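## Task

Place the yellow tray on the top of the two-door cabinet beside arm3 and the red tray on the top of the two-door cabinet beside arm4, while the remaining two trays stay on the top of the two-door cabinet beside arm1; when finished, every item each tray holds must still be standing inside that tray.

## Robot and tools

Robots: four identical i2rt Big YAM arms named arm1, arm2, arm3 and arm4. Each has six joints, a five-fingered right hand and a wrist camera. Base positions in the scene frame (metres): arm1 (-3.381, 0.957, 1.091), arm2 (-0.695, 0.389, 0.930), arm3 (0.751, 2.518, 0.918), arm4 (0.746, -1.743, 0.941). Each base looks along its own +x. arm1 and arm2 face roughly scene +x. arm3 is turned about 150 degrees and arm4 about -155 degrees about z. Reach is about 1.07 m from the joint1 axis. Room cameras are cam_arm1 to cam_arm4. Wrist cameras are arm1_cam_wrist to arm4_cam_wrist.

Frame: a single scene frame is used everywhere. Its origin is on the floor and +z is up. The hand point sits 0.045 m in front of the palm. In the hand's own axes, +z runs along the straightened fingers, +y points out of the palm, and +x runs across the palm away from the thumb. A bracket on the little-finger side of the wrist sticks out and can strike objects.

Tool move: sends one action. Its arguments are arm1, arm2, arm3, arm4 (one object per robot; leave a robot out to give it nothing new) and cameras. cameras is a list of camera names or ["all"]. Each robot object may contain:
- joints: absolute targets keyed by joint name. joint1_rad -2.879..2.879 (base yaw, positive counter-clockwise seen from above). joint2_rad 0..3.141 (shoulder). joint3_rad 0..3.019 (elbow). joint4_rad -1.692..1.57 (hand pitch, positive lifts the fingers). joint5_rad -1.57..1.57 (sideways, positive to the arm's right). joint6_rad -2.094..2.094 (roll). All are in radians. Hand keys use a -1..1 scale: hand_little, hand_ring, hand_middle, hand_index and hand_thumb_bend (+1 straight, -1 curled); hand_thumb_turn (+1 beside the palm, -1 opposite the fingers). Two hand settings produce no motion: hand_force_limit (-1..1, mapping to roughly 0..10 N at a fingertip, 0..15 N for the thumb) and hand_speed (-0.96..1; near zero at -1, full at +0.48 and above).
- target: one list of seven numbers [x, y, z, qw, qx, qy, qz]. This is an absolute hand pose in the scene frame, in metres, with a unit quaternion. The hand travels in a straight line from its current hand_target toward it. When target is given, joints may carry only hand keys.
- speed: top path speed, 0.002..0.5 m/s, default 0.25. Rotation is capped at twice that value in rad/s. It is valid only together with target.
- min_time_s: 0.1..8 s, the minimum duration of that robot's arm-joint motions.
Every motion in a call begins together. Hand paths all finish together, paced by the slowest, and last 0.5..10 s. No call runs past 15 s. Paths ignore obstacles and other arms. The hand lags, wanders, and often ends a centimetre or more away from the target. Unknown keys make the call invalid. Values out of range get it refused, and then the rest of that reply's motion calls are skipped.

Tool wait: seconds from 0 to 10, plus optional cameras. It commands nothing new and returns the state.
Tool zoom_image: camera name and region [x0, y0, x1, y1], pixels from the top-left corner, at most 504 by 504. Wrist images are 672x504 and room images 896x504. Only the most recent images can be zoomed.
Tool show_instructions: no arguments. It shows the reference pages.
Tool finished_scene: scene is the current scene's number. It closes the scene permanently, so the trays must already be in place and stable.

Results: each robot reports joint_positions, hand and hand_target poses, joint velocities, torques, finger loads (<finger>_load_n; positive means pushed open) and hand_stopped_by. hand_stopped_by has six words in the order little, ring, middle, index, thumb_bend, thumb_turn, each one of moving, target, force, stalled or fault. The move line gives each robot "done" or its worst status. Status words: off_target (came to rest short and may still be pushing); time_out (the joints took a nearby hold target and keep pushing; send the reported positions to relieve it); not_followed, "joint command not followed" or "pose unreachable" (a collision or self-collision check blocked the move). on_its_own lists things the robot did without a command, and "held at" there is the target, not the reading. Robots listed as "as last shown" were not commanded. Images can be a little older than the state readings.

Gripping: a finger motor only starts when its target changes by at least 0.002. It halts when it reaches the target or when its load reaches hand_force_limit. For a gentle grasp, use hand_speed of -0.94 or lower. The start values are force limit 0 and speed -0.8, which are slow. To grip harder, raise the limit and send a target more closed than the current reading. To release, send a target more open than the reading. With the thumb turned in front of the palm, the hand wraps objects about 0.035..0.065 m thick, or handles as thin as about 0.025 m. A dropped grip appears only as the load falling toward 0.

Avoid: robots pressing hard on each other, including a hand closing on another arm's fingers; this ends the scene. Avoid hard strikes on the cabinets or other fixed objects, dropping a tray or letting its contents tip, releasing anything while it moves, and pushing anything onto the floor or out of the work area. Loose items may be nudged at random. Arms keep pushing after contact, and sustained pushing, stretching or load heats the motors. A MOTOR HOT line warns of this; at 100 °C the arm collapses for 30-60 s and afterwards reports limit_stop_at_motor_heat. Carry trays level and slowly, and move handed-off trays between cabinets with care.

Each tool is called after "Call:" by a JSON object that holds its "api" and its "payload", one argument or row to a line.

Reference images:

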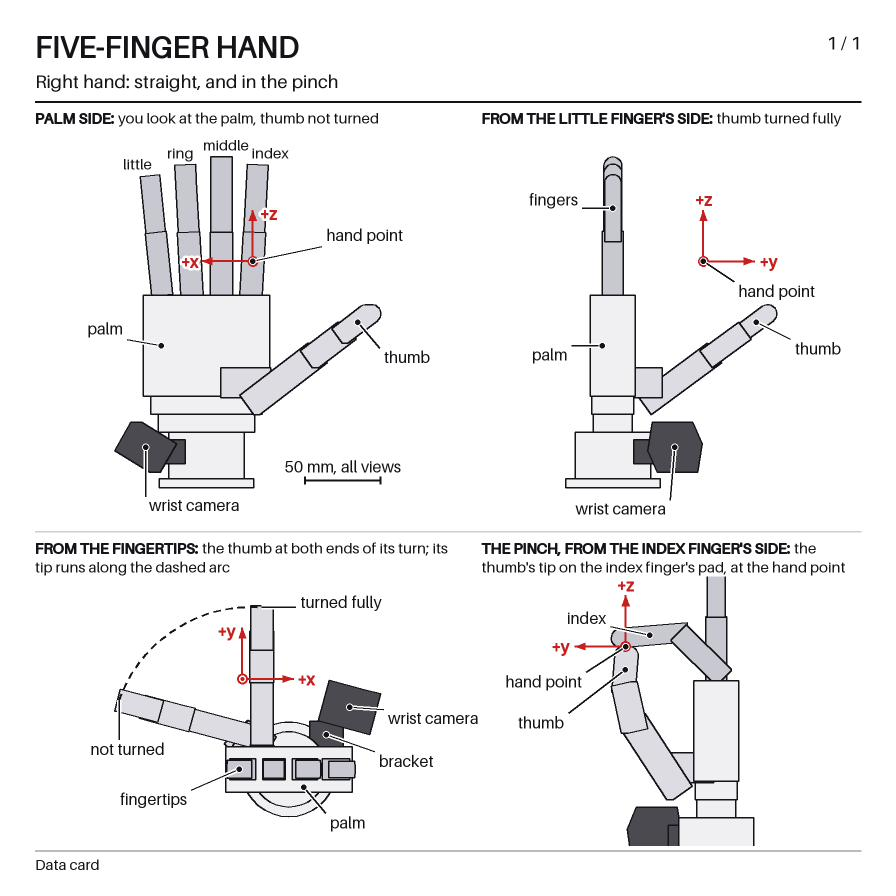

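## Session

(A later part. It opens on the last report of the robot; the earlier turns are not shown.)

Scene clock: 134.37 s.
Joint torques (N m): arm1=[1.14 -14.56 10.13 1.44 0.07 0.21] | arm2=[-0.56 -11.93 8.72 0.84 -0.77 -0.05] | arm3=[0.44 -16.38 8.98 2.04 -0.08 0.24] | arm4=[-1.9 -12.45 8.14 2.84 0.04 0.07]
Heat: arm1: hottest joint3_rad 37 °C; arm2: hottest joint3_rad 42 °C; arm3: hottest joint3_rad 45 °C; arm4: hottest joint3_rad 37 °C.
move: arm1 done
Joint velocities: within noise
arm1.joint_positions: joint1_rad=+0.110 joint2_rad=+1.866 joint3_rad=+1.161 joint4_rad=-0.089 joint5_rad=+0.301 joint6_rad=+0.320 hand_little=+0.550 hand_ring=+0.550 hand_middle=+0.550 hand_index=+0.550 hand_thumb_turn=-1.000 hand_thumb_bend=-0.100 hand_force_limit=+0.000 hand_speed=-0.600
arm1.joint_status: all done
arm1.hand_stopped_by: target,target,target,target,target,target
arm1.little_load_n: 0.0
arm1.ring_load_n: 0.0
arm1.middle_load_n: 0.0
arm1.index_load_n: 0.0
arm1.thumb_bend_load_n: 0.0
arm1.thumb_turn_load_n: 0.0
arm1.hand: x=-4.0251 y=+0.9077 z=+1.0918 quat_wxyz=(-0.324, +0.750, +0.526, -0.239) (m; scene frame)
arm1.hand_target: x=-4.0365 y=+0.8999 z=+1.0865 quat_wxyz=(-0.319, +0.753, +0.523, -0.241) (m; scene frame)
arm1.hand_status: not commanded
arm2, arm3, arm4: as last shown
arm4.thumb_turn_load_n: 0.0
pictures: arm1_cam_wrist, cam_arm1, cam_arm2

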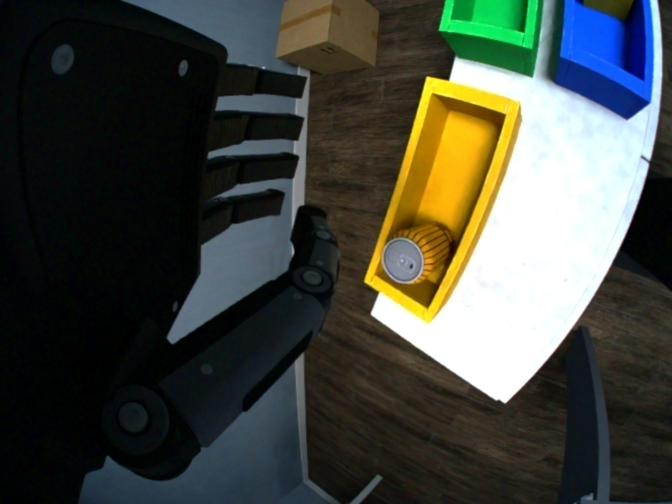

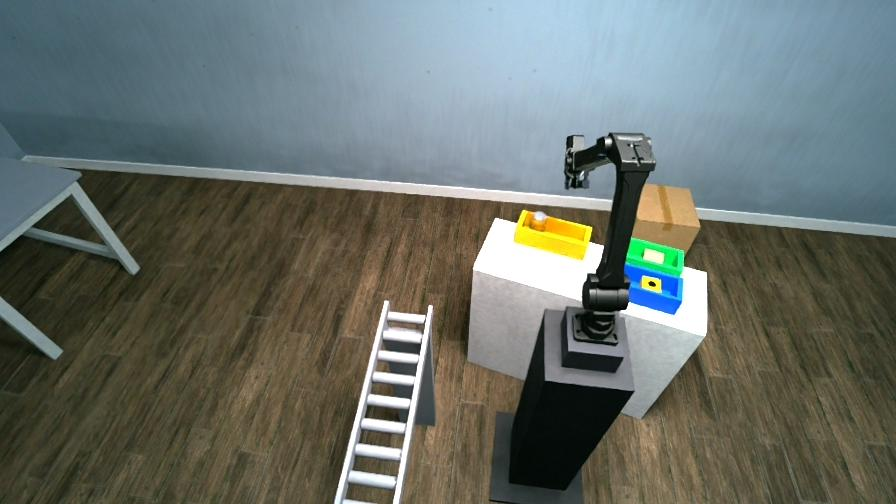

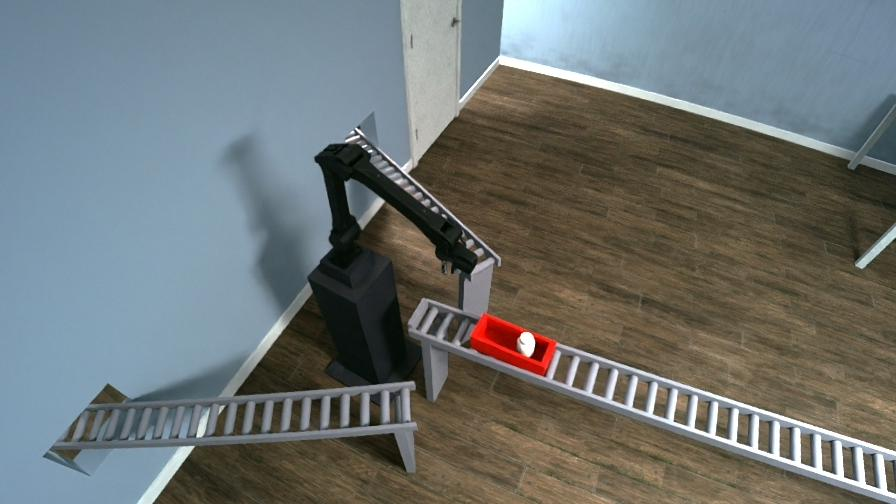

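Call:
{"api": "move", "payload": {
  "arm1": {"target": [-4.148, 0.914, 1.02, 0.2881, -0.7504, -0.5553, 0.2132], "speed": 0.15},
  "cameras": ["arm2_cam_wrist", "cam_arm2"]
}}

Call:
{"api": "zoom_image", "payload": {
  "camera": "cam_arm2",
  "region": [390, 230, 550, 390]
}}

Scene clock: 145.60 s.
Joint torques (N m): arm1=[-0.38 -19.49 10.65 1.07 -0.13 -0.26] | arm2=[-0.67 -12.28 8.68 0.65 -0.74 -0.04] | arm3=[0.5 -16.38 8.96 2.07 -0.08 0.24] | arm4=[-1.61 -12.69 8.06 2.82 0.04 0.06]
Heat: arm1: hottest joint3_rad 38 °C; arm2: hottest joint3_rad 42 °C; arm3: hottest joint3_rad 45 °C; arm4: hottest joint3_rad 37 °C.
move: arm1 off_target
Joint velocities: within noise
arm1.joint_positions: joint1_rad=+0.084 joint2_rad=+2.217 joint3_rad=+1.617 joint4_rad=-0.259 joint5_rad=+0.235 joint6_rad=+0.293 hand_little=+0.550 hand_ring=+0.550 hand_middle=+0.550 hand_index=+0.550 hand_thumb_turn=-1.000 hand_thumb_bend=-0.100 hand_force_limit=+0.000 hand_speed=-0.600
arm1.joint_status: not commanded
arm1.hand_stopped_by: target,target,target,target,target,target
arm1.little_load_n: 0.0
arm1.ring_load_n: 0.0
arm1.middle_load_n: 0.0
arm1.index_load_n: 0.0
arm1.thumb_bend_load_n: 0.0
arm1.thumb_turn_load_n: 0.0
arm1.hand: x=-4.1404 y=+0.9049 z=+1.0320 quat_wxyz=(-0.290, +0.752, +0.549, -0.223) (m; scene frame)
arm1.hand_target: x=-4.1461 y=+0.9116 z=+1.0183 quat_wxyz=(-0.287, +0.750, +0.556, -0.213) (m; scene frame)
arm1.hand_status: off_target (0.017 m and 1.4 deg from the pose sent, 0.142 m and 6.1 deg at the start)
arm2, arm3, arm4: as last shown
pictures: arm2_cam_wrist, cam_arm2

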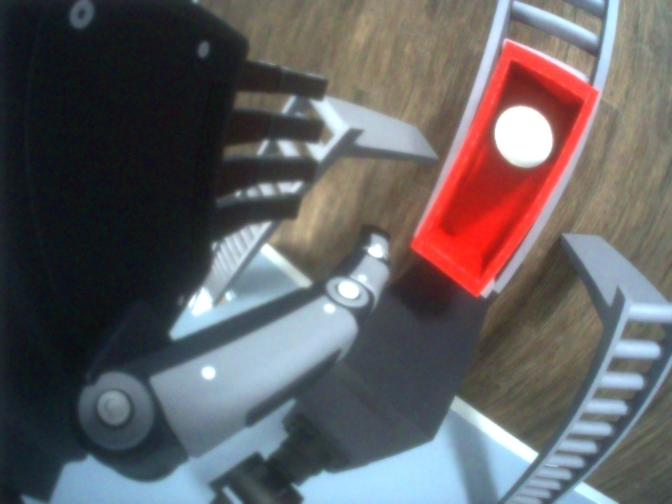

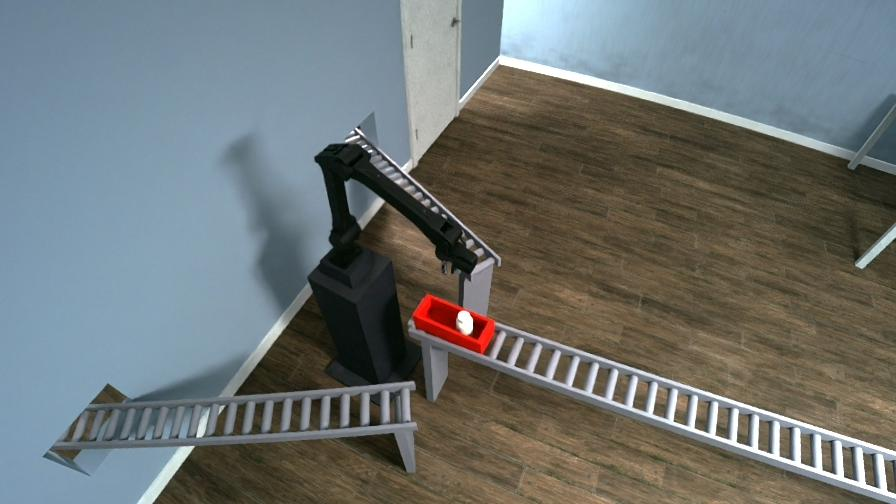

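Scaled by 3.150 from the camera's 896x504 image, which has a finer 1280x720 frame.

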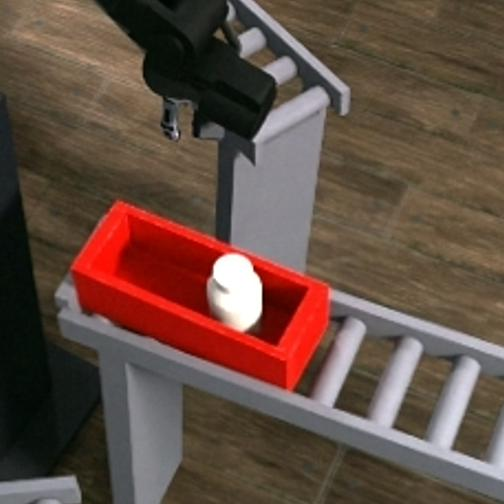

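Call:
{"api": "move", "payload": {
  "arm1": {"target": [-4.136, 0.921, 0.895, 0.2881, -0.7504, -0.5553, 0.2132], "speed": 0.12},
  "arm2": {"target": [-1.14, 0.372, 0.875, -0.0367, 0.0885, 0.9196, -0.3809], "speed": 0.12},
  "cameras": ["arm2_cam_wrist", "arm1_cam_wrist"]
}}

Scene clock: 175.63 s.
Joint torques (N m): arm1=[-0.67 -20.19 7.23 2.7 -0.12 -0.25] | arm2=[-2.55 -13.98 6.71 1.16 -0.83 0.09] | arm3=[0.5 -16.38 8.98 2.04 -0.08 0.24] | arm4=[-1.49 -12.16 7.99 3.06 0.06 0.03]
Heat: arm1: hottest joint3_rad 39 °C; arm2: hottest joint3_rad 42 °C; arm3: hottest joint3_rad 45 °C; arm4: hottest joint3_rad 37 °C.
move: arm1 off_target; arm2 done
Joint velocities: within noise
arm1.joint_positions: joint1_rad=+0.073 joint2_rad=+2.404 joint3_rad=+1.614 joint4_rad=-0.072 joint5_rad=+0.229 joint6_rad=+0.283 hand_little=+0.550 hand_ring=+0.550 hand_middle=+0.550 hand_index=+0.550 hand_thumb_turn=-1.000 hand_thumb_bend=-0.100 hand_force_limit=+0.000 hand_speed=-0.600
arm1.joint_status: not commanded
arm1.hand_stopped_by: target,target,target,target,target,target
arm1.little_load_n: 0.0
arm1.ring_load_n: 0.0
arm1.middle_load_n: 0.0
arm1.index_load_n: 0.0
arm1.thumb_bend_load_n: 0.0
arm1.thumb_turn_load_n: 0.0
arm1.hand: x=-4.1375 y=+0.9129 z=+0.9186 quat_wxyz=(-0.289, +0.752, +0.550, -0.221) (m; scene frame)
arm1.hand_target: x=-4.1341 y=+0.9211 z=+0.8967 quat_wxyz=(-0.288, +0.750, +0.555, -0.214) (m; scene frame)
arm1.hand_status: off_target (0.025 m and 1.1 deg from the pose sent, 0.138 m and 1.4 deg at the start)
arm2.joint_positions: joint1_rad=-0.081 joint2_rad=+1.859 joint3_rad=+1.062 joint4_rad=-0.774 joint5_rad=-0.794 joint6_rad=-1.562 hand_little=+0.550 hand_ring=+0.550 hand_middle=+0.550 hand_index=+0.550 hand_thumb_turn=-1.000 hand_thumb_bend=+0.250 hand_force_limit=+0.000 hand_speed=-0.500
arm2.joint_status: not commanded
arm2.hand_stopped_by: target,target,target,target,target,target
arm2.little_load_n: 0.0
arm2.ring_load_n: 0.0
arm2.middle_load_n: 0.0
arm2.index_load_n: 0.0
arm2.thumb_bend_load_n: 0.0
arm2.thumb_turn_load_n: 0.0
arm2.hand: x=-1.1347 y=+0.3667 z=+0.8764 quat_wxyz=(-0.030, +0.082, +0.921, -0.379) (m; scene frame)
arm2.hand_target: x=-1.1386 y=+0.3709 z=+0.8751 quat_wxyz=(-0.036, +0.089, +0.919, -0.382) (m; scene frame)
arm2.hand_status: done (0.008 m and 1.1 deg from the pose sent, 0.151 m and 13.2 deg at the start)
arm3.joint_positions: joint1_rad=-1.563 joint2_rad=+1.698 joint3_rad=+1.128 joint4_rad=-0.244 joint5_rad=+0.016 joint6_rad=-0.011 hand_little=+0.550 hand_ring=+0.550 hand_middle=+0.550 hand_index=+0.550 hand_thumb_turn=-1.000 hand_thumb_bend=+0.250 hand_force_limit=+0.000 hand_speed=-0.500
arm3.joint_status: not commanded
arm3.hand_stopped_by: target,target,target,target,target,target
arm3.little_load_n: 0.0
arm3.ring_load_n: 0.0
arm3.middle_load_n: 0.0
arm3.index_load_n: 0.0
arm3.thumb_bend_load_n: 0.0
arm3.thumb_turn_load_n: 0.0
arm3.hand: x=+1.0681 y=+2.0091 z=+0.9706 quat_wxyz=(-0.092, +0.236, -0.900, +0.356) (m; scene frame)
arm3.hand_target: x=+1.0713 y=+2.0046 z=+0.9665 quat_wxyz=(-0.096, +0.230, -0.899, +0.361) (m; scene frame)
arm3.hand_status: not commanded
arm4.joint_positions: joint1_rad=+1.473 joint2_rad=+1.699 joint3_rad=+1.142 joint4_rad=-0.246 joint5_rad=-0.016 joint6_rad=-0.017 hand_little=+0.550 hand_ring=+0.550 hand_middle=+0.550 hand_index=+0.550 hand_thumb_turn=-1.000 hand_thumb_bend=+0.250 hand_force_limit=+0.000 hand_speed=-0.500
arm4.joint_status: not commanded
arm4.hand_stopped_by: target,target,target,target,target,target
arm4.little_load_n: 0.0
arm4.ring_load_n: 0.0
arm4.middle_load_n: 0.0
arm4.index_load_n: 0.0
arm4.thumb_bend_load_n: 0.5
arm4.thumb_turn_load_n: 0.0
arm4.hand: x=+1.0236 y=-1.2061 z=+1.0032 quat_wxyz=(-0.364, +0.897, -0.232, +0.095) (m; scene frame)
arm4.hand_target: x=+1.0245 y=-1.2064 z=+0.9928 quat_wxyz=(-0.363, +0.895, -0.242, +0.094) (m; scene frame)
arm4.hand_status: not commanded
pictures: arm1_cam_wrist, arm2_cam_wrist

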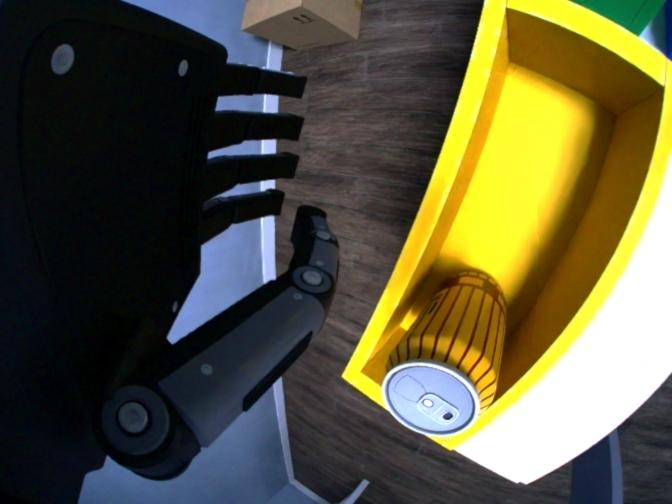

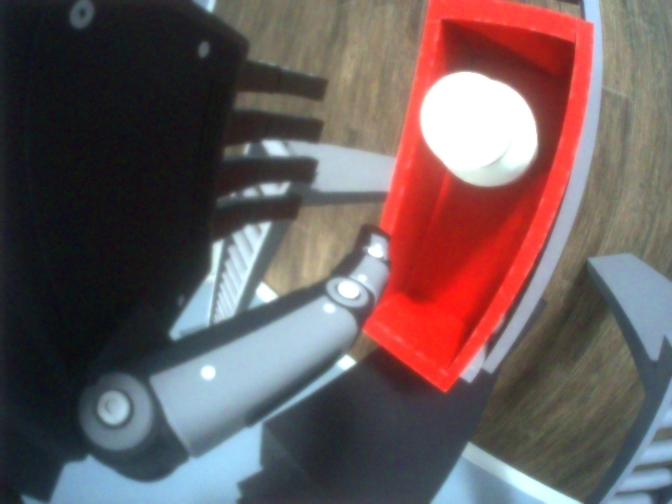

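Call:
{"api": "move", "payload": {
  "arm1": {"target": [-4.134, 0.917, 0.795, 0.2881, -0.7504, -0.5553, 0.2132], "speed": 0.1},
  "arm2": {"target": [-1.132, 0.371, 0.742, -0.0367, 0.0885, 0.9196, -0.3809], "speed": 0.12},
  "cameras": ["arm2_cam_wrist", "arm1_cam_wrist"]
}}

Scene clock: 183.60 s.
Joint torques (N m): arm1=[-0.03 -19.08 7.39 2 0.04 -0.2] | arm2=[-2.55 -12.81 4.72 1.31 -0.04 0.15] | arm3=[0.5 -16.32 8.98 2.07 -0.08 0.24] | arm4=[-1.32 -12.57 8.18 2.89 0.11 0.02]
Heat: arm1: hottest joint3_rad 39 °C; arm2: hottest joint3_rad 42 °C; arm3: hottest joint3_rad 45 °C; arm4: hottest joint3_rad 37 °C.
move: arm1 off_target; arm2 off_target
Joint velocities: within noise
arm1.joint_positions: joint1_rad=+0.061 joint2_rad=+2.584 joint3_rad=+1.683 joint4_rad=+0.063 joint5_rad=+0.229 joint6_rad=+0.283 hand_little=+0.550 hand_ring=+0.550 hand_middle=+0.550 hand_index=+0.550 hand_thumb_turn=-1.000 hand_thumb_bend=-0.100 hand_force_limit=+0.000 hand_speed=-0.600
arm1.joint_status: not commanded
arm1.hand_stopped_by: target,target,target,target,target,target
arm1.little_load_n: 0.0
arm1.ring_load_n: 0.0
arm1.middle_load_n: 0.0
arm1.index_load_n: 0.0
arm1.thumb_bend_load_n: -0.5
arm1.thumb_turn_load_n: 0.0
arm1.hand: x=-4.1440 y=+0.9223 z=+0.8327 quat_wxyz=(-0.297, +0.753, +0.541, -0.228) (m; scene frame)
arm1.hand_target: x=-4.1301 y=+0.9263 z=+0.7966 quat_wxyz=(-0.289, +0.754, +0.551, -0.211) (m; scene frame)
arm1.hand_status: off_target (0.039 m and 2.6 deg from the pose sent, 0.124 m and 1.1 deg at the start)
arm2.joint_positions: joint1_rad=-0.081 joint2_rad=+2.121 joint3_rad=+1.030 joint4_rad=-0.460 joint5_rad=-0.829 joint6_rad=-1.573 hand_little=+0.550 hand_ring=+0.550 hand_middle=+0.550 hand_index=+0.550 hand_thumb_turn=-1.000 hand_thumb_bend=+0.250 hand_force_limit=+0.000 hand_speed=-0.500
arm2.joint_status: not commanded
arm2.hand_stopped_by: target,target,target,target,target,target
arm2.little_load_n: 1.5
arm2.ring_load_n: 0.0
arm2.middle_load_n: 0.0
arm2.index_load_n: 0.0
arm2.thumb_bend_load_n: 0.0
arm2.thumb_turn_load_n: 0.0
arm2.hand: x=-1.1334 y=+0.3620 z=+0.7567 quat_wxyz=(-0.042, +0.072, +0.915, -0.395) (m; scene frame)
arm2.hand_target: x=-1.1321 y=+0.3688 z=+0.7448 quat_wxyz=(-0.041, +0.083, +0.917, -0.387) (m; scene frame)
arm2.hand_status: off_target (0.017 m and 2.6 deg from the pose sent, 0.135 m and 1.1 deg at the start)
arm3, arm4: as last shown
arm4.thumb_bend_load_n: 0.0
pictures: arm1_cam_wrist, arm2_cam_wrist

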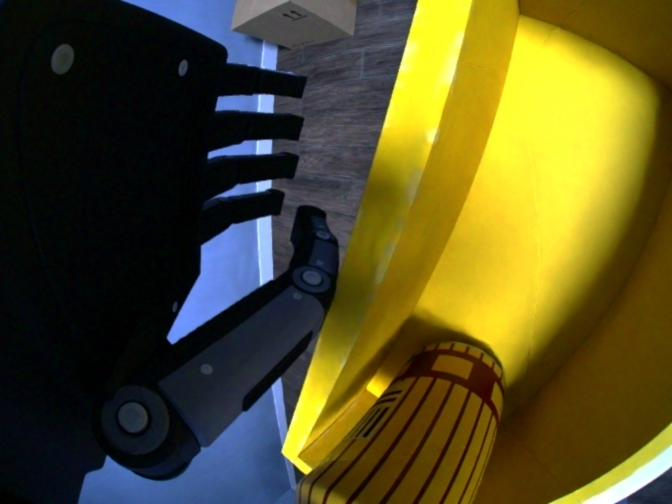

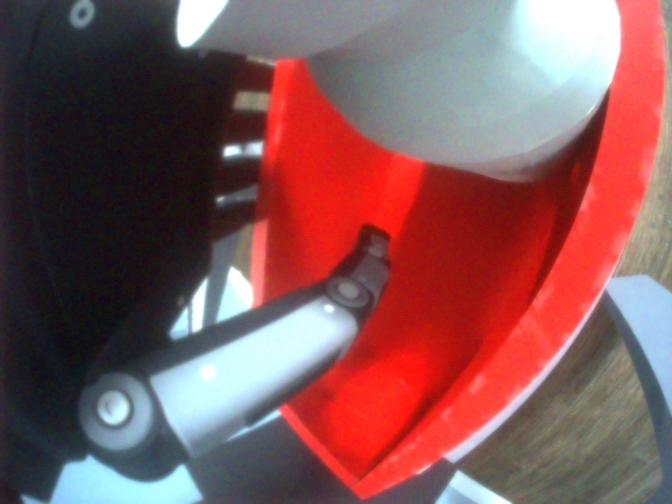

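Call:
{"api": "move", "payload": {
  "arm1": {"target": [-4.125, 0.917, 0.93, 0.2881, -0.7504, -0.5553, 0.2132], "speed": 0.12},
  "arm2": {"target": [-1.129, 0.371, 0.727, -0.0367, 0.0885, 0.9196, -0.3809], "speed": 0.06}
}}

Call:
{"api": "move", "payload": {
  "arm1": {"target": [-4.085, 0.901, 0.9, 0.2881, -0.7504, -0.5553, 0.2132], "speed": 0.1},
  "cameras": ["arm2_cam_wrist", "arm1_cam_wrist"]
}}

Scene clock: 195.93 s.
Joint torques (N m): arm1=[0.91 -23.24 6.35 1.09 0.08 -0.19] | arm2=[-3.25 -12.04 5 1.2 0.49 0.23] | arm3=[0.5 -16.38 8.98 2.04 -0.08 0.24] | arm4=[-1.67 -12.16 8.12 3.06 0.08 0.03]
Heat: arm1: hottest joint3_rad 39 °C; arm2: hottest joint3_rad 41 °C; arm3: hottest joint3_rad 45 °C; arm4: hottest joint3_rad 37 °C.
move: arm1 done; arm2 off_target
Joint velocities: within noise
arm1.joint_positions: joint1_rad=+0.074 joint2_rad=+2.366 joint3_rad=+1.580 joint4_rad=-0.069 joint5_rad=+0.229 joint6_rad=+0.283 hand_little=+0.550 hand_ring=+0.550 hand_middle=+0.550 hand_index=+0.550 hand_thumb_turn=-1.000 hand_thumb_bend=-0.100 hand_force_limit=+0.000 hand_speed=-0.600
arm1.joint_status: not commanded
arm1.hand_stopped_by: target,target,target,target,target,target
arm1.little_load_n: 0.0
arm1.ring_load_n: 0.0
arm1.middle_load_n: 0.0
arm1.index_load_n: 0.0
arm1.thumb_bend_load_n: 0.0
arm1.thumb_turn_load_n: 0.0
arm1.hand: x=-4.1324 y=+0.9120 z=+0.9333 quat_wxyz=(-0.291, +0.751, +0.549, -0.224) (m; scene frame)
arm1.hand_target: x=-4.1253 y=+0.9079 z=+0.9298 quat_wxyz=(-0.287, +0.747, +0.560, -0.215) (m; scene frame)
arm1.hand_status: done (0.010 m and 1.4 deg from the pose sent, 0.099 m and 2.6 deg at the start)
arm2.joint_positions: joint1_rad=-0.075 joint2_rad=+2.138 joint3_rad=+1.030 joint4_rad=-0.426 joint5_rad=-0.829 joint6_rad=-1.573 hand_little=+0.550 hand_ring=+0.550 hand_middle=+0.550 hand_index=+0.550 hand_thumb_turn=-1.000 hand_thumb_bend=+0.250 hand_force_limit=+0.000 hand_speed=-0.500
arm2.joint_status: not commanded
arm2.hand_stopped_by: target,target,target,target,target,target
arm2.little_load_n: 1.0
arm2.ring_load_n: 0.0
arm2.middle_load_n: 0.0
arm2.index_load_n: 0.0
arm2.thumb_bend_load_n: 0.0
arm2.thumb_turn_load_n: 0.0
arm2.hand: x=-1.1365 y=+0.3599 z=+0.7490 quat_wxyz=(-0.049, +0.066, +0.915, -0.394) (m; scene frame)
arm2.hand_target: x=-1.1273 y=+0.3703 z=+0.7281 quat_wxyz=(-0.036, +0.088, +0.920, -0.381) (m; scene frame)
arm2.hand_status: off_target (0.026 m and 3.3 deg from the pose sent, 0.031 m and 2.6 deg at the start)
arm3, arm4: as last shown
pictures: none

Scene clock: 197.30 s.
Joint torques (N m): arm1=[1.08 -22.83 5.46 2.66 0.21 0.06] | arm2=[-2.73 -11.58 4.77 1.1 0.46 0.22] | arm3=[0.56 -16.32 8.96 2.04 -0.08 0.24] | arm4=[-1.49 -12.4 8.12 2.93 0.11 0.03]
Heat: arm1: hottest joint3_rad 39 °C; arm2: hottest joint3_rad 41 °C; arm3: hottest joint3_rad 45 °C; arm4: hottest joint3_rad 37 °C.
move: arm1 off_target
Joint velocities: within noise
arm1.joint_positions: joint1_rad=+0.090 joint2_rad=+2.361 joint3_rad=+1.438 joint4_rad=+0.018 joint5_rad=+0.244 joint6_rad=+0.283 hand_little=+0.550 hand_ring=+0.550 hand_middle=+0.550 hand_index=+0.550 hand_thumb_turn=-1.000 hand_thumb_bend=-0.100 hand_force_limit=+0.000 hand_speed=-0.600
arm1.joint_status: not commanded
arm1.hand_stopped_by: target,target,target,target,target,target
arm1.little_load_n: -0.5
arm1.ring_load_n: 0.0
arm1.middle_load_n: 0.0
arm1.index_load_n: 0.0
arm1.thumb_bend_load_n: 0.0
arm1.thumb_turn_load_n: 0.0
arm1.hand: x=-4.0792 y=+0.9077 z=+0.8929 quat_wxyz=(-0.282, +0.753, +0.560, -0.202) (m; scene frame)
arm1.hand_target: x=-4.0851 y=+0.9013 z=+0.9021 quat_wxyz=(-0.289, +0.750, +0.555, -0.214) (m; scene frame)
arm1.hand_status: off_target (0.011 m and 1.6 deg from the pose sent, 0.059 m and 1.4 deg at the start)
arm2, arm3, arm4: as last shown
pictures: arm1_cam_wrist, arm2_cam_wrist

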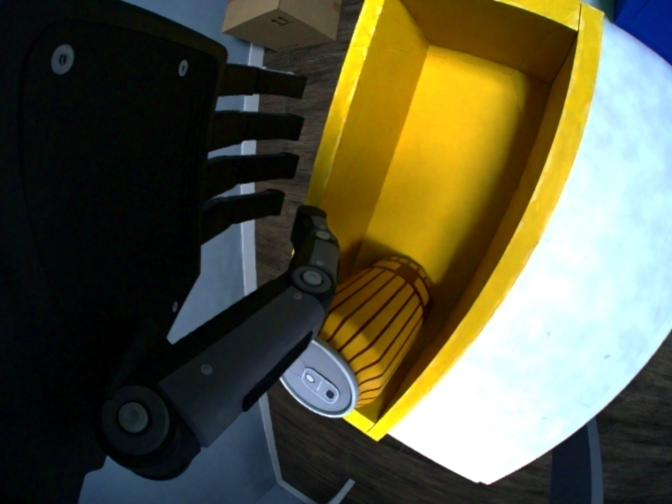

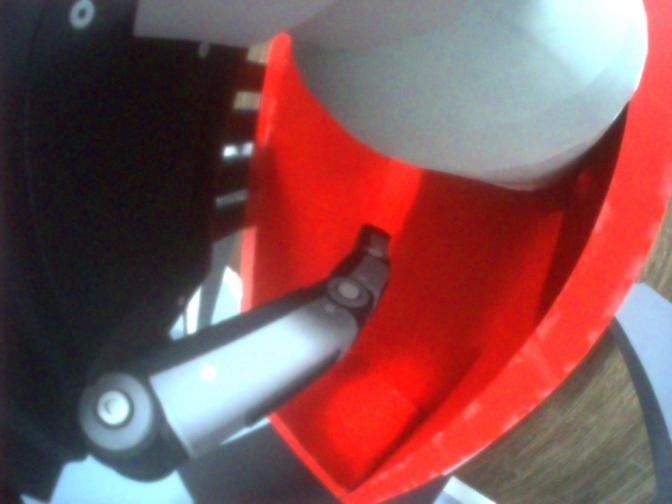

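Call:
{"api": "move", "payload": {
  "arm1": {"target": [-4.098, 0.912, 0.81, 0.2881, -0.7504, -0.5553, 0.2132], "speed": 0.1},
  "arm2": {"joints": {"hand_thumb_bend": -0.5, "hand_force_limit": -0.5, "hand_speed": -0.86}},
  "cameras": ["arm2_cam_wrist", "arm1_cam_wrist"]
}}

Scene clock: 214.07 s.
Joint torques (N m): arm1=[-0.56 -19.37 7.5 2.66 -0.11 -0.11] | arm2=[-3.19 -11.99 4.71 1.11 0.55 0.21] | arm3=[0.5 -16.38 8.98 2.03 -0.07 0.24] | arm4=[-2.02 -12.4 7.94 3.04 0.08 0.01]
Heat: arm1: hottest joint3_rad 38 °C; arm2: hottest joint3_rad 39 °C; arm3: hottest joint3_rad 46 °C; arm4: hottest joint3_rad 37 °C.
move: arm1 off_target; arm2 off_target
Joint velocities: within noise
arm1.joint_positions: joint1_rad=+0.090 joint2_rad=+2.524 joint3_rad=+1.522 joint4_rad=+0.113 joint5_rad=+0.241 joint6_rad=+0.283 hand_little=+0.550 hand_ring=+0.550 hand_middle=+0.550 hand_index=+0.550 hand_thumb_turn=-1.000 hand_thumb_bend=-0.100 hand_force_limit=+0.000 hand_speed=-0.600
arm1.joint_status: not commanded
arm1.hand_stopped_by: target,target,target,target,target,target
arm1.little_load_n: 0.0
arm1.ring_load_n: 0.0
arm1.middle_load_n: 0.0
arm1.index_load_n: 0.0
arm1.thumb_bend_load_n: 0.0
arm1.thumb_turn_load_n: 0.0
arm1.hand: x=-4.0902 y=+0.9066 z=+0.8240 quat_wxyz=(-0.285, +0.751, +0.558, -0.209) (m; scene frame)
arm1.hand_target: x=-4.0963 y=+0.9120 z=+0.8104 quat_wxyz=(-0.288, +0.750, +0.555, -0.213) (m; scene frame)
arm1.hand_status: off_target (0.017 m and 0.6 deg from the pose sent, 0.085 m and 1.6 deg at the start)
arm2.joint_positions: joint1_rad=-0.075 joint2_rad=+2.138 joint3_rad=+1.030 joint4_rad=-0.423 joint5_rad=-0.829 joint6_rad=-1.575 hand_little=+0.550 hand_ring=+0.550 hand_middle=+0.550 hand_index=+0.550 hand_thumb_turn=-1.000 hand_thumb_bend=-0.450 hand_force_limit=-0.500 hand_speed=-0.860
arm2.joint_status: hand_thumb_bend off_target (ended at -0.450, target -0.500); the others done
arm2.hand_stopped_by: target,target,target,target,force,target
arm2.little_load_n: 1.5
arm2.ring_load_n: 0.0
arm2.middle_load_n: 0.0
arm2.index_load_n: 0.0
arm2.thumb_bend_load_n: 3.0
arm2.thumb_turn_load_n: 0.0
arm2.hand: x=-1.1373 y=+0.3601 z=+0.7489 quat_wxyz=(-0.050, +0.065, +0.915, -0.394) (m; scene frame)
arm2.hand_target: x=-1.1276 y=+0.3703 z=+0.7281 quat_wxyz=(-0.036, +0.088, +0.920, -0.381) (m; scene frame)
arm2.hand_status: not commanded
arm3, arm4: as last shown
arm3.little_load_n: 0.5
arm3.thumb_bend_load_n: 0.5
arm4.thumb_bend_load_n: 0.5
pictures: arm1_cam_wrist, arm2_cam_wrist

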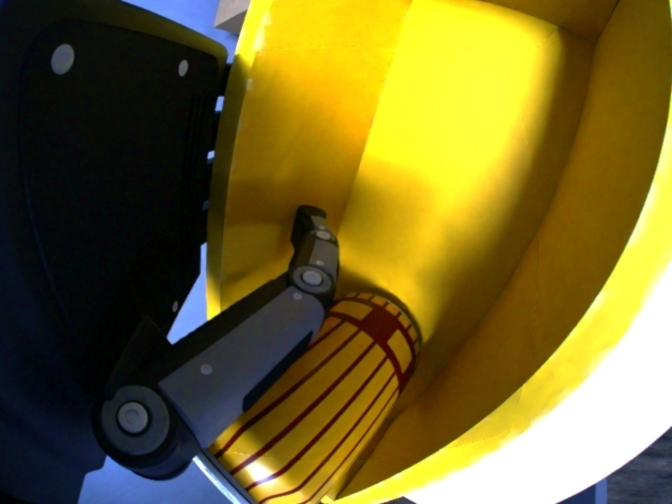

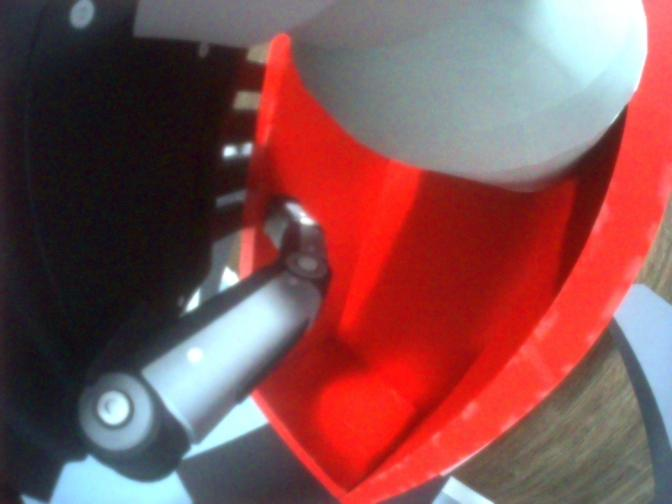

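Call:
{"api": "move", "payload": {
  "arm1": {"target": [-4.112, 0.918, 0.806, 0.2881, -0.7504, -0.5553, 0.2132], "speed": 0.05},
  "arm2": {"joints": {"hand_little": -0.3, "hand_ring": -0.3, "hand_middle": -0.3, "hand_index": -0.3, "hand_force_limit": -0.2, "hand_speed": -0.85}},
  "cameras": ["arm2_cam_wrist", "arm1_cam_wrist"]
}}

Scene clock: 218.23 s.
Joint torques (N m): arm1=[-0.97 -19.6 8.54 1.52 -0.06 -0.19] | arm2=[-3.08 -11.75 4.72 1.1 0.53 0.3] | arm3=[0.56 -16.32 8.98 2.04 -0.08 0.24] | arm4=[-1.67 -11.63 8.05 3.08 0.1 0.02]
Heat: arm1: hottest joint3_rad 38 °C; arm2: hottest joint3_rad 39 °C; arm3: hottest joint3_rad 46 °C; arm4: hottest joint3_rad 37 °C.
move: arm1 off_target; arm2 off_target
Joint velocities: within noise
arm1.joint_positions: joint1_rad=+0.085 joint2_rad=+2.553 joint3_rad=+1.569 joint4_rad=+0.113 joint5_rad=+0.232 joint6_rad=+0.273 hand_little=+0.550 hand_ring=+0.550 hand_middle=+0.550 hand_index=+0.550 hand_thumb_turn=-1.000 hand_thumb_bend=-0.100 hand_force_limit=+0.000 hand_speed=-0.600
arm1.joint_status: not commanded
arm1.hand_stopped_by: target,target,target,target,target,target
arm1.little_load_n: 0.0
arm1.ring_load_n: 0.0
arm1.middle_load_n: 0.0
arm1.index_load_n: 0.0
arm1.thumb_bend_load_n: 1.5
arm1.thumb_turn_load_n: 0.0
arm1.hand: x=-4.1049 y=+0.9075 z=+0.8199 quat_wxyz=(-0.288, +0.747, +0.559, -0.217) (m; scene frame)
arm1.hand_target: x=-4.1102 y=+0.9178 z=+0.8057 quat_wxyz=(-0.289, +0.747, +0.559, -0.212) (m; scene frame)
arm1.hand_status: off_target (0.019 m and 0.7 deg from the pose sent, 0.030 m and 0.6 deg at the start)
arm2.joint_positions: joint1_rad=-0.074 joint2_rad=+2.138 joint3_rad=+1.030 joint4_rad=-0.423 joint5_rad=-0.832 joint6_rad=-1.579 hand_little=+0.469 hand_ring=+0.330 hand_middle=+0.304 hand_index=+0.276 hand_thumb_turn=-1.000 hand_thumb_bend=-0.449 hand_force_limit=-0.200 hand_speed=-0.850
arm2.joint_status: hand_little off_target (ended at +0.469, target -0.300); hand_ring off_target (ended at +0.330, target -0.300); hand_middle off_target (ended at +0.304, target -0.300); hand_index off_target (ended at +0.276, target -0.300); the others done
arm2.hand_stopped_by: force,force,force,force,force,target
arm2.little_load_n: 0.5
arm2.ring_load_n: 2.5
arm2.middle_load_n: 7.5
arm2.index_load_n: 7.0
arm2.thumb_bend_load_n: 8.0
arm2.thumb_turn_load_n: 1.0
arm2.hand: x=-1.1376 y=+0.3590 z=+0.7491 quat_wxyz=(-0.051, +0.062, +0.915, -0.395) (m; scene frame)
arm2.hand_target: x=-1.1276 y=+0.3699 z=+0.7285 quat_wxyz=(-0.036, +0.088, +0.919, -0.382) (m; scene frame)
arm2.hand_status: not commanded
arm3, arm4: as last shown
arm3.little_load_n: 0.0
arm3.thumb_bend_load_n: 0.0
arm4.index_load_n: -0.5
arm4.thumb_bend_load_n: 0.0
pictures: arm1_cam_wrist, arm2_cam_wrist

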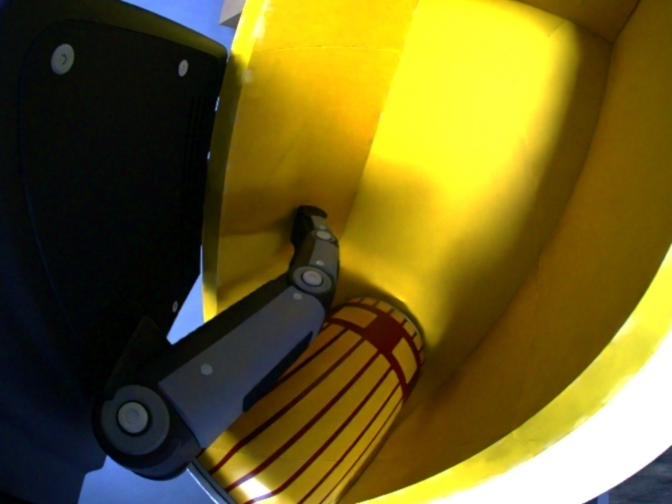

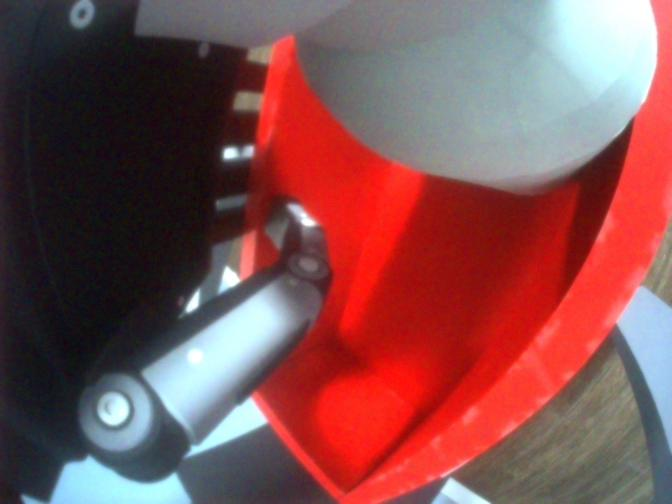

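Call:
{"api": "move", "payload": {
  "arm1": {"joints": {"hand_thumb_bend": -0.5, "hand_force_limit": -0.5, "hand_speed": -0.86}},
  "arm2": {"joints": {"hand_little": -0.5, "hand_ring": -0.5, "hand_middle": -0.5, "hand_index": -0.5, "hand_thumb_bend": -0.85, "hand_force_limit": 0.85, "hand_speed": -0.88}},
  "cameras": ["arm2_cam_wrist", "arm1_cam_wrist"]
}}

Scene clock: 221.33 s.
Joint torques (N m): arm1=[-1.08 -19.72 8.5 1.5 -0.05 -0.18] | arm2=[-3.78 -11.46 4.71 0.88 0.59 0.45] | arm3=[0.5 -16.38 8.99 2.06 -0.08 0.24] | arm4=[-1.55 -11.93 8.17 3.11 0.08 0.06]
Heat: arm1: hottest joint3_rad 38 °C; arm2: hottest joint3_rad 39 °C; arm3: hottest joint3_rad 46 °C; arm4: hottest joint3_rad 37 °C.
move: arm1 off_target; arm2 off_target
Joint velocities: within noise
arm1.joint_positions: joint1_rad=+0.085 joint2_rad=+2.553 joint3_rad=+1.569 joint4_rad=+0.113 joint5_rad=+0.232 joint6_rad=+0.274 hand_little=+0.550 hand_ring=+0.550 hand_middle=+0.550 hand_index=+0.550 hand_thumb_turn=-1.000 hand_thumb_bend=-0.118 hand_force_limit=-0.500 hand_speed=-0.860
arm1.joint_status: hand_thumb_bend off_target (ended at -0.118, target -0.500); the others done
arm1.hand_stopped_by: target,target,target,target,force,target
arm1.little_load_n: 0.0
arm1.ring_load_n: 0.0
arm1.middle_load_n: 0.0
arm1.index_load_n: 0.0
arm1.thumb_bend_load_n: 3.0
arm1.thumb_turn_load_n: 0.0
arm1.hand: x=-4.1049 y=+0.9074 z=+0.8200 quat_wxyz=(-0.288, +0.747, +0.558, -0.217) (m; scene frame)
arm1.hand_target: x=-4.1106 y=+0.9177 z=+0.8063 quat_wxyz=(-0.289, +0.748, +0.559, -0.212) (m; scene frame)
arm1.hand_status: not commanded
arm2.joint_positions: joint1_rad=-0.072 joint2_rad=+2.139 joint3_rad=+1.030 joint4_rad=-0.423 joint5_rad=-0.835 joint6_rad=-1.598 hand_little=+0.295 hand_ring=+0.304 hand_middle=+0.297 hand_index=+0.269 hand_thumb_turn=-1.000 hand_thumb_bend=-0.458 hand_force_limit=+0.850 hand_speed=-0.880
arm2.joint_status: hand_little off_target (ended at +0.295, target -0.500); hand_ring off_target (ended at +0.304, target -0.500); hand_middle off_target (ended at +0.297, target -0.500); hand_index off_target (ended at +0.269, target -0.500); hand_thumb_bend off_target (ended at -0.458, target -0.850); the others done
arm2.hand_stopped_by: force,force,force,force,force,target
arm2.little_load_n: 10.5
arm2.ring_load_n: 4.0
arm2.middle_load_n: 4.5
arm2.index_load_n: 7.5
arm2.thumb_bend_load_n: 14.0
arm2.thumb_turn_load_n: 1.5
arm2.hand: x=-1.1382 y=+0.3583 z=+0.7484 quat_wxyz=(-0.054, +0.053, +0.915, -0.396) (m; scene frame)
arm2.hand_target: x=-1.1275 y=+0.3699 z=+0.7282 quat_wxyz=(-0.036, +0.088, +0.919, -0.382) (m; scene frame)
arm2.hand_status: not commanded
arm3, arm4: as last shown
arm4.index_load_n: 0.0
pictures: arm1_cam_wrist, arm2_cam_wrist

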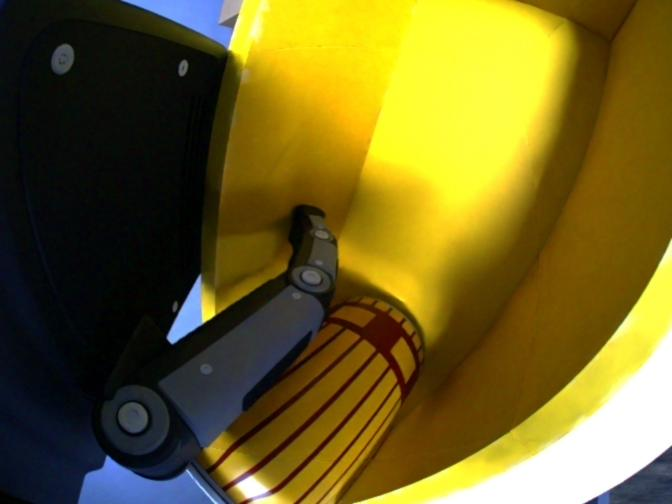

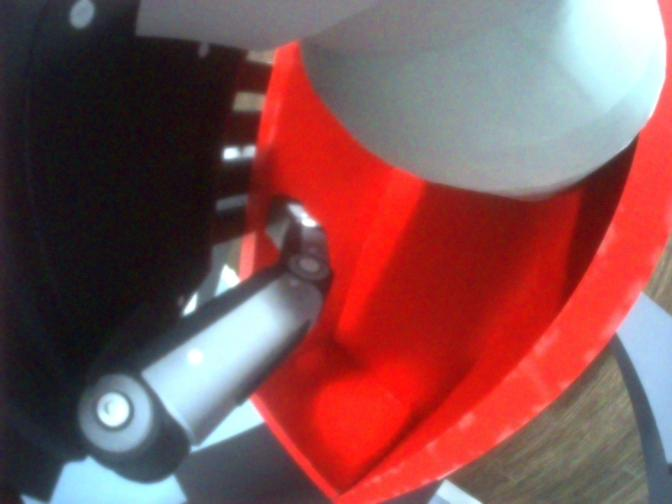

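Call:
{"api": "move", "payload": {
  "arm1": {"joints": {"hand_little": -0.3, "hand_ring": -0.3, "hand_middle": -0.3, "hand_index": -0.3, "hand_force_limit": -0.2, "hand_speed": -0.85}},
  "arm2": {"joints": {"hand_little": -0.6, "hand_ring": -0.6, "hand_middle": -0.6, "hand_index": -0.6, "hand_thumb_bend": -0.95, "hand_force_limit": 0.95, "hand_speed": -0.87}}
}}

Call:
{"api": "move", "payload": {
  "arm1": {"joints": {"hand_little": -0.5, "hand_ring": -0.5, "hand_middle": -0.5, "hand_index": -0.5, "hand_thumb_bend": -0.85, "hand_force_limit": 0.85, "hand_speed": -0.88}},
  "arm2": {"target": [-1.13, 0.37, 0.79, -0.0367, 0.0885, 0.9196, -0.3809], "speed": 0.06},
  "cameras": ["arm2_cam_wrist", "arm1_cam_wrist", "cam_arm2"]
}}

Call:
{"api": "zoom_image", "payload": {
  "camera": "cam_arm2",
  "region": [390, 220, 530, 370]
}}

Scene clock: 227.77 s.
Joint torques (N m): arm1=[-0.91 -19.96 8.14 1.5 -0.04 -0.17] | arm2=[-3.25 -12.04 4.77 1.09 0.82 0.44] | arm3=[0.56 -16.32 8.99 2.06 -0.08 0.24] | arm4=[-1.79 -12.1 8.09 3.02 0.06 0.03]
Heat: arm1: hottest joint3_rad 39 °C; arm2: hottest joint3_rad 39 °C; arm3: hottest joint3_rad 46 °C; arm4: hottest joint3_rad 37 °C.
move: arm1 off_target; arm2 off_target
Joint velocities: within noise
arm1.joint_positions: joint1_rad=+0.084 joint2_rad=+2.556 joint3_rad=+1.574 joint4_rad=+0.113 joint5_rad=+0.232 joint6_rad=+0.271 hand_little=+0.122 hand_ring=+0.177 hand_middle=+0.204 hand_index=+0.165 hand_thumb_turn=-1.000 hand_thumb_bend=-0.117 hand_force_limit=-0.200 hand_speed=-0.850
arm1.joint_status: hand_little off_target (ended at +0.122, target -0.300); hand_ring off_target (ended at +0.177, target -0.300); hand_middle off_target (ended at +0.204, target -0.300); hand_index off_target (ended at +0.165, target -0.300); the others done
arm1.hand_stopped_by: force,force,force,force,force,target
arm1.little_load_n: 2.5
arm1.ring_load_n: 0.0
arm1.middle_load_n: 0.0
arm1.index_load_n: 8.5
arm1.thumb_bend_load_n: 8.5
arm1.thumb_turn_load_n: 2.0
arm1.hand: x=-4.1062 y=+0.9086 z=+0.8194 quat_wxyz=(-0.289, +0.747, +0.559, -0.217) (m; scene frame)
arm1.hand_target: x=-4.1098 y=+0.9178 z=+0.8053 quat_wxyz=(-0.289, +0.748, +0.559, -0.212) (m; scene frame)
arm1.hand_status: not commanded
arm2.joint_positions: joint1_rad=-0.071 joint2_rad=+2.139 joint3_rad=+1.030 joint4_rad=-0.423 joint5_rad=-0.838 joint6_rad=-1.598 hand_little=+0.295 hand_ring=+0.285 hand_middle=+0.280 hand_index=+0.261 hand_thumb_turn=-1.000 hand_thumb_bend=-0.456 hand_force_limit=+0.950 hand_speed=-0.870
arm2.joint_status: hand_little off_target (ended at +0.295, target -0.600); hand_ring off_target (ended at +0.285, target -0.600); hand_middle off_target (ended at +0.280, target -0.600); hand_index off_target (ended at +0.261, target -0.600); hand_thumb_bend off_target (ended at -0.456, target -0.950); the others done
arm2.hand_stopped_by: force,force,force,force,force,target
arm2.little_load_n: 6.5
arm2.ring_load_n: 9.0
arm2.middle_load_n: 10.0
arm2.index_load_n: 7.5
arm2.thumb_bend_load_n: 13.0
arm2.thumb_turn_load_n: 2.0
arm2.hand: x=-1.1382 y=+0.3571 z=+0.7487 quat_wxyz=(-0.054, +0.052, +0.914, -0.398) (m; scene frame)
arm2.hand_target: x=-1.1276 y=+0.3698 z=+0.7284 quat_wxyz=(-0.036, +0.088, +0.919, -0.382) (m; scene frame)
arm2.hand_status: not commanded
arm3, arm4: as last shown
arm4.ring_load_n: -0.5
pictures: none

Scene clock: 229.63 s.
Joint torques (N m): arm1=[-0.79 -20.01 7.87 1.51 -0.04 -0.16] | arm2=[-2.43 -17.03 4.52 -0.69 -0.5 0.38] | arm3=[0.5 -16.38 8.98 2.03 -0.08 0.24] | arm4=[-1.61 -12.1 7.99 3.04 0.06 0.06]
Heat: arm1: hottest joint3_rad 39 °C; arm2: hottest joint3_rad 39 °C; arm3: hottest joint3_rad 46 °C; arm4: hottest joint3_rad 37 °C.
move: arm1 off_target; arm2 off_target
Joint velocities: within noise
arm1.joint_positions: joint1_rad=+0.082 joint2_rad=+2.558 joint3_rad=+1.579 joint4_rad=+0.113 joint5_rad=+0.232 joint6_rad=+0.270 hand_little=-0.009 hand_ring=+0.102 hand_middle=+0.164 hand_index=+0.157 hand_thumb_turn=-1.000 hand_thumb_bend=-0.121 hand_force_limit=+0.850 hand_speed=-0.880
arm1.joint_status: hand_little off_target (ended at -0.009, target -0.500); hand_ring off_target (ended at +0.102, target -0.500); hand_middle off_target (ended at +0.164, target -0.500); hand_index off_target (ended at +0.157, target -0.500); hand_thumb_bend off_target (ended at -0.121, target -0.850); the others done
arm1.hand_stopped_by: force,force,force,force,force,target
arm1.little_load_n: 8.0
arm1.ring_load_n: 0.0
arm1.middle_load_n: 0.0
arm1.index_load_n: 11.5
arm1.thumb_bend_load_n: 13.5
arm1.thumb_turn_load_n: 6.0
arm1.hand: x=-4.1082 y=+0.9097 z=+0.8199 quat_wxyz=(-0.290, +0.746, +0.558, -0.218) (m; scene frame)
arm1.hand_target: x=-4.1098 y=+0.9181 z=+0.8054 quat_wxyz=(-0.289, +0.747, +0.560, -0.211) (m; scene frame)
arm1.hand_status: not commanded
arm2.joint_positions: joint1_rad=-0.081 joint2_rad=+2.063 joint3_rad=+1.024 joint4_rad=-0.493 joint5_rad=-0.786 joint6_rad=-1.590 hand_little=+0.294 hand_ring=+0.284 hand_middle=+0.279 hand_index=+0.261 hand_thumb_turn=-1.000 hand_thumb_bend=-0.454 hand_force_limit=+0.950 hand_speed=-0.870
arm2.joint_status: not commanded
arm2.hand_stopped_by: force,force,force,force,force,target
arm2.little_load_n: 1.5
arm2.ring_load_n: 2.0
arm2.middle_load_n: 4.0
arm2.index_load_n: 5.0
arm2.thumb_bend_load_n: 13.5
arm2.thumb_turn_load_n: 0.5
arm2.hand: x=-1.1381 y=+0.3707 z=+0.7759 quat_wxyz=(-0.052, +0.062, +0.924, -0.374) (m; scene frame)
arm2.hand_target: x=-1.1328 y=+0.3737 z=+0.7871 quat_wxyz=(-0.042, +0.087, +0.922, -0.374) (m; scene frame)
arm2.hand_status: off_target (0.016 m and 3.7 deg from the pose sent, 0.044 m and 5.0 deg at the start)
arm3.joint_positions: joint1_rad=-1.563 joint2_rad=+1.698 joint3_rad=+1.128 joint4_rad=-0.244 joint5_rad=+0.016 joint6_rad=-0.011 hand_little=+0.550 hand_ring=+0.550 hand_middle=+0.550 hand_index=+0.550 hand_thumb_turn=-1.000 hand_thumb_bend=+0.250 hand_force_limit=+0.000 hand_speed=-0.500
arm3.joint_status: not commanded
arm3.hand_stopped_by: target,target,target,target,target,target
arm3.little_load_n: 0.0
arm3.ring_load_n: 0.0
arm3.middle_load_n: 0.0
arm3.index_load_n: 0.0
arm3.thumb_bend_load_n: 0.0
arm3.thumb_turn_load_n: 0.0
arm3.hand: x=+1.0681 y=+2.0091 z=+0.9706 quat_wxyz=(-0.092, +0.236, -0.900, +0.356) (m; scene frame)
arm3.hand_target: x=+1.0713 y=+2.0046 z=+0.9665 quat_wxyz=(-0.096, +0.230, -0.899, +0.361) (m; scene frame)
arm3.hand_status: not commanded
arm4.joint_positions: joint1_rad=+1.473 joint2_rad=+1.699 joint3_rad=+1.142 joint4_rad=-0.246 joint5_rad=-0.016 joint6_rad=-0.017 hand_little=+0.550 hand_ring=+0.550 hand_middle=+0.550 hand_index=+0.550 hand_thumb_turn=-1.000 hand_thumb_bend=+0.250 hand_force_limit=+0.000 hand_speed=-0.500
arm4.joint_status: not commanded
arm4.hand_stopped_by: target,target,target,target,target,target
arm4.little_load_n: 0.0
arm4.ring_load_n: 0.0
arm4.middle_load_n: 0.0
arm4.index_load_n: 0.0
arm4.thumb_bend_load_n: 0.0
arm4.thumb_turn_load_n: 0.0
arm4.hand: x=+1.0236 y=-1.2061 z=+1.0032 quat_wxyz=(-0.364, +0.897, -0.232, +0.095) (m; scene frame)
arm4.hand_target: x=+1.0245 y=-1.2064 z=+0.9928 quat_wxyz=(-0.363, +0.895, -0.242, +0.094) (m; scene frame)
arm4.hand_status: not commanded
pictures: arm1_cam_wrist, arm2_cam_wrist, cam_arm2

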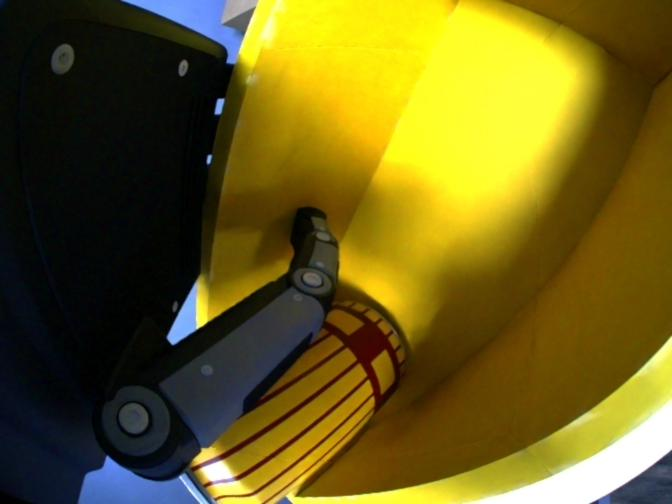

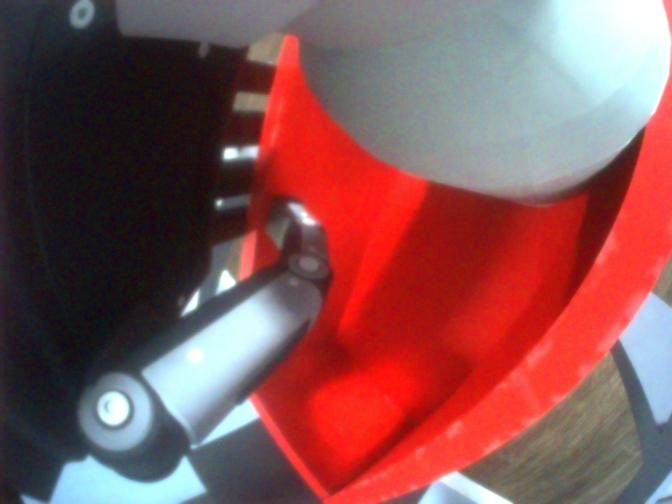

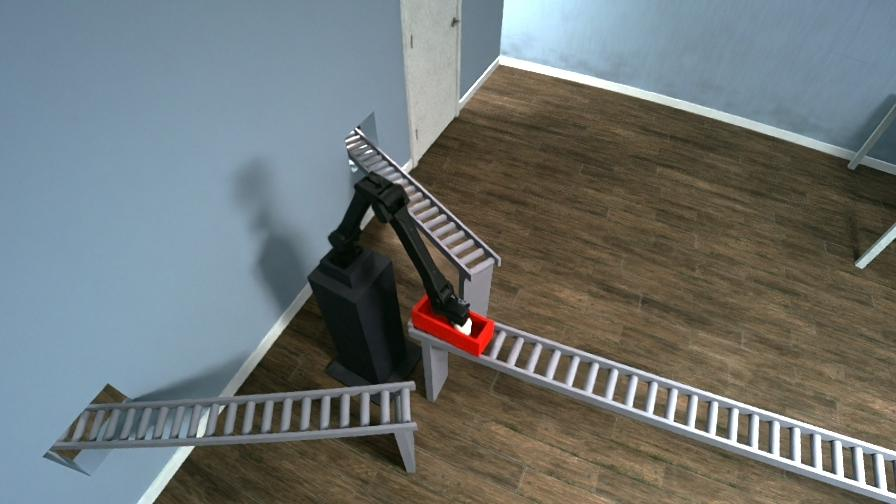

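Scaled by 3.360 from the camera's 896x504 image, which has a finer 1280x720 frame.

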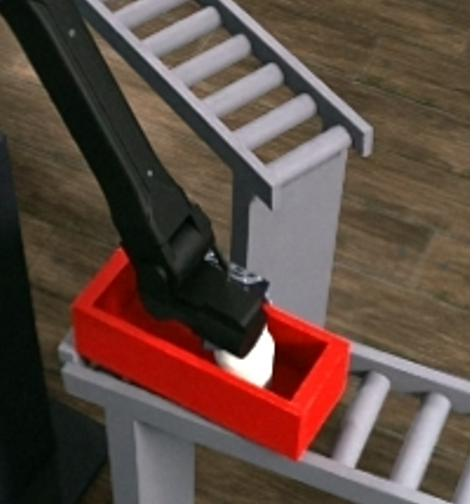

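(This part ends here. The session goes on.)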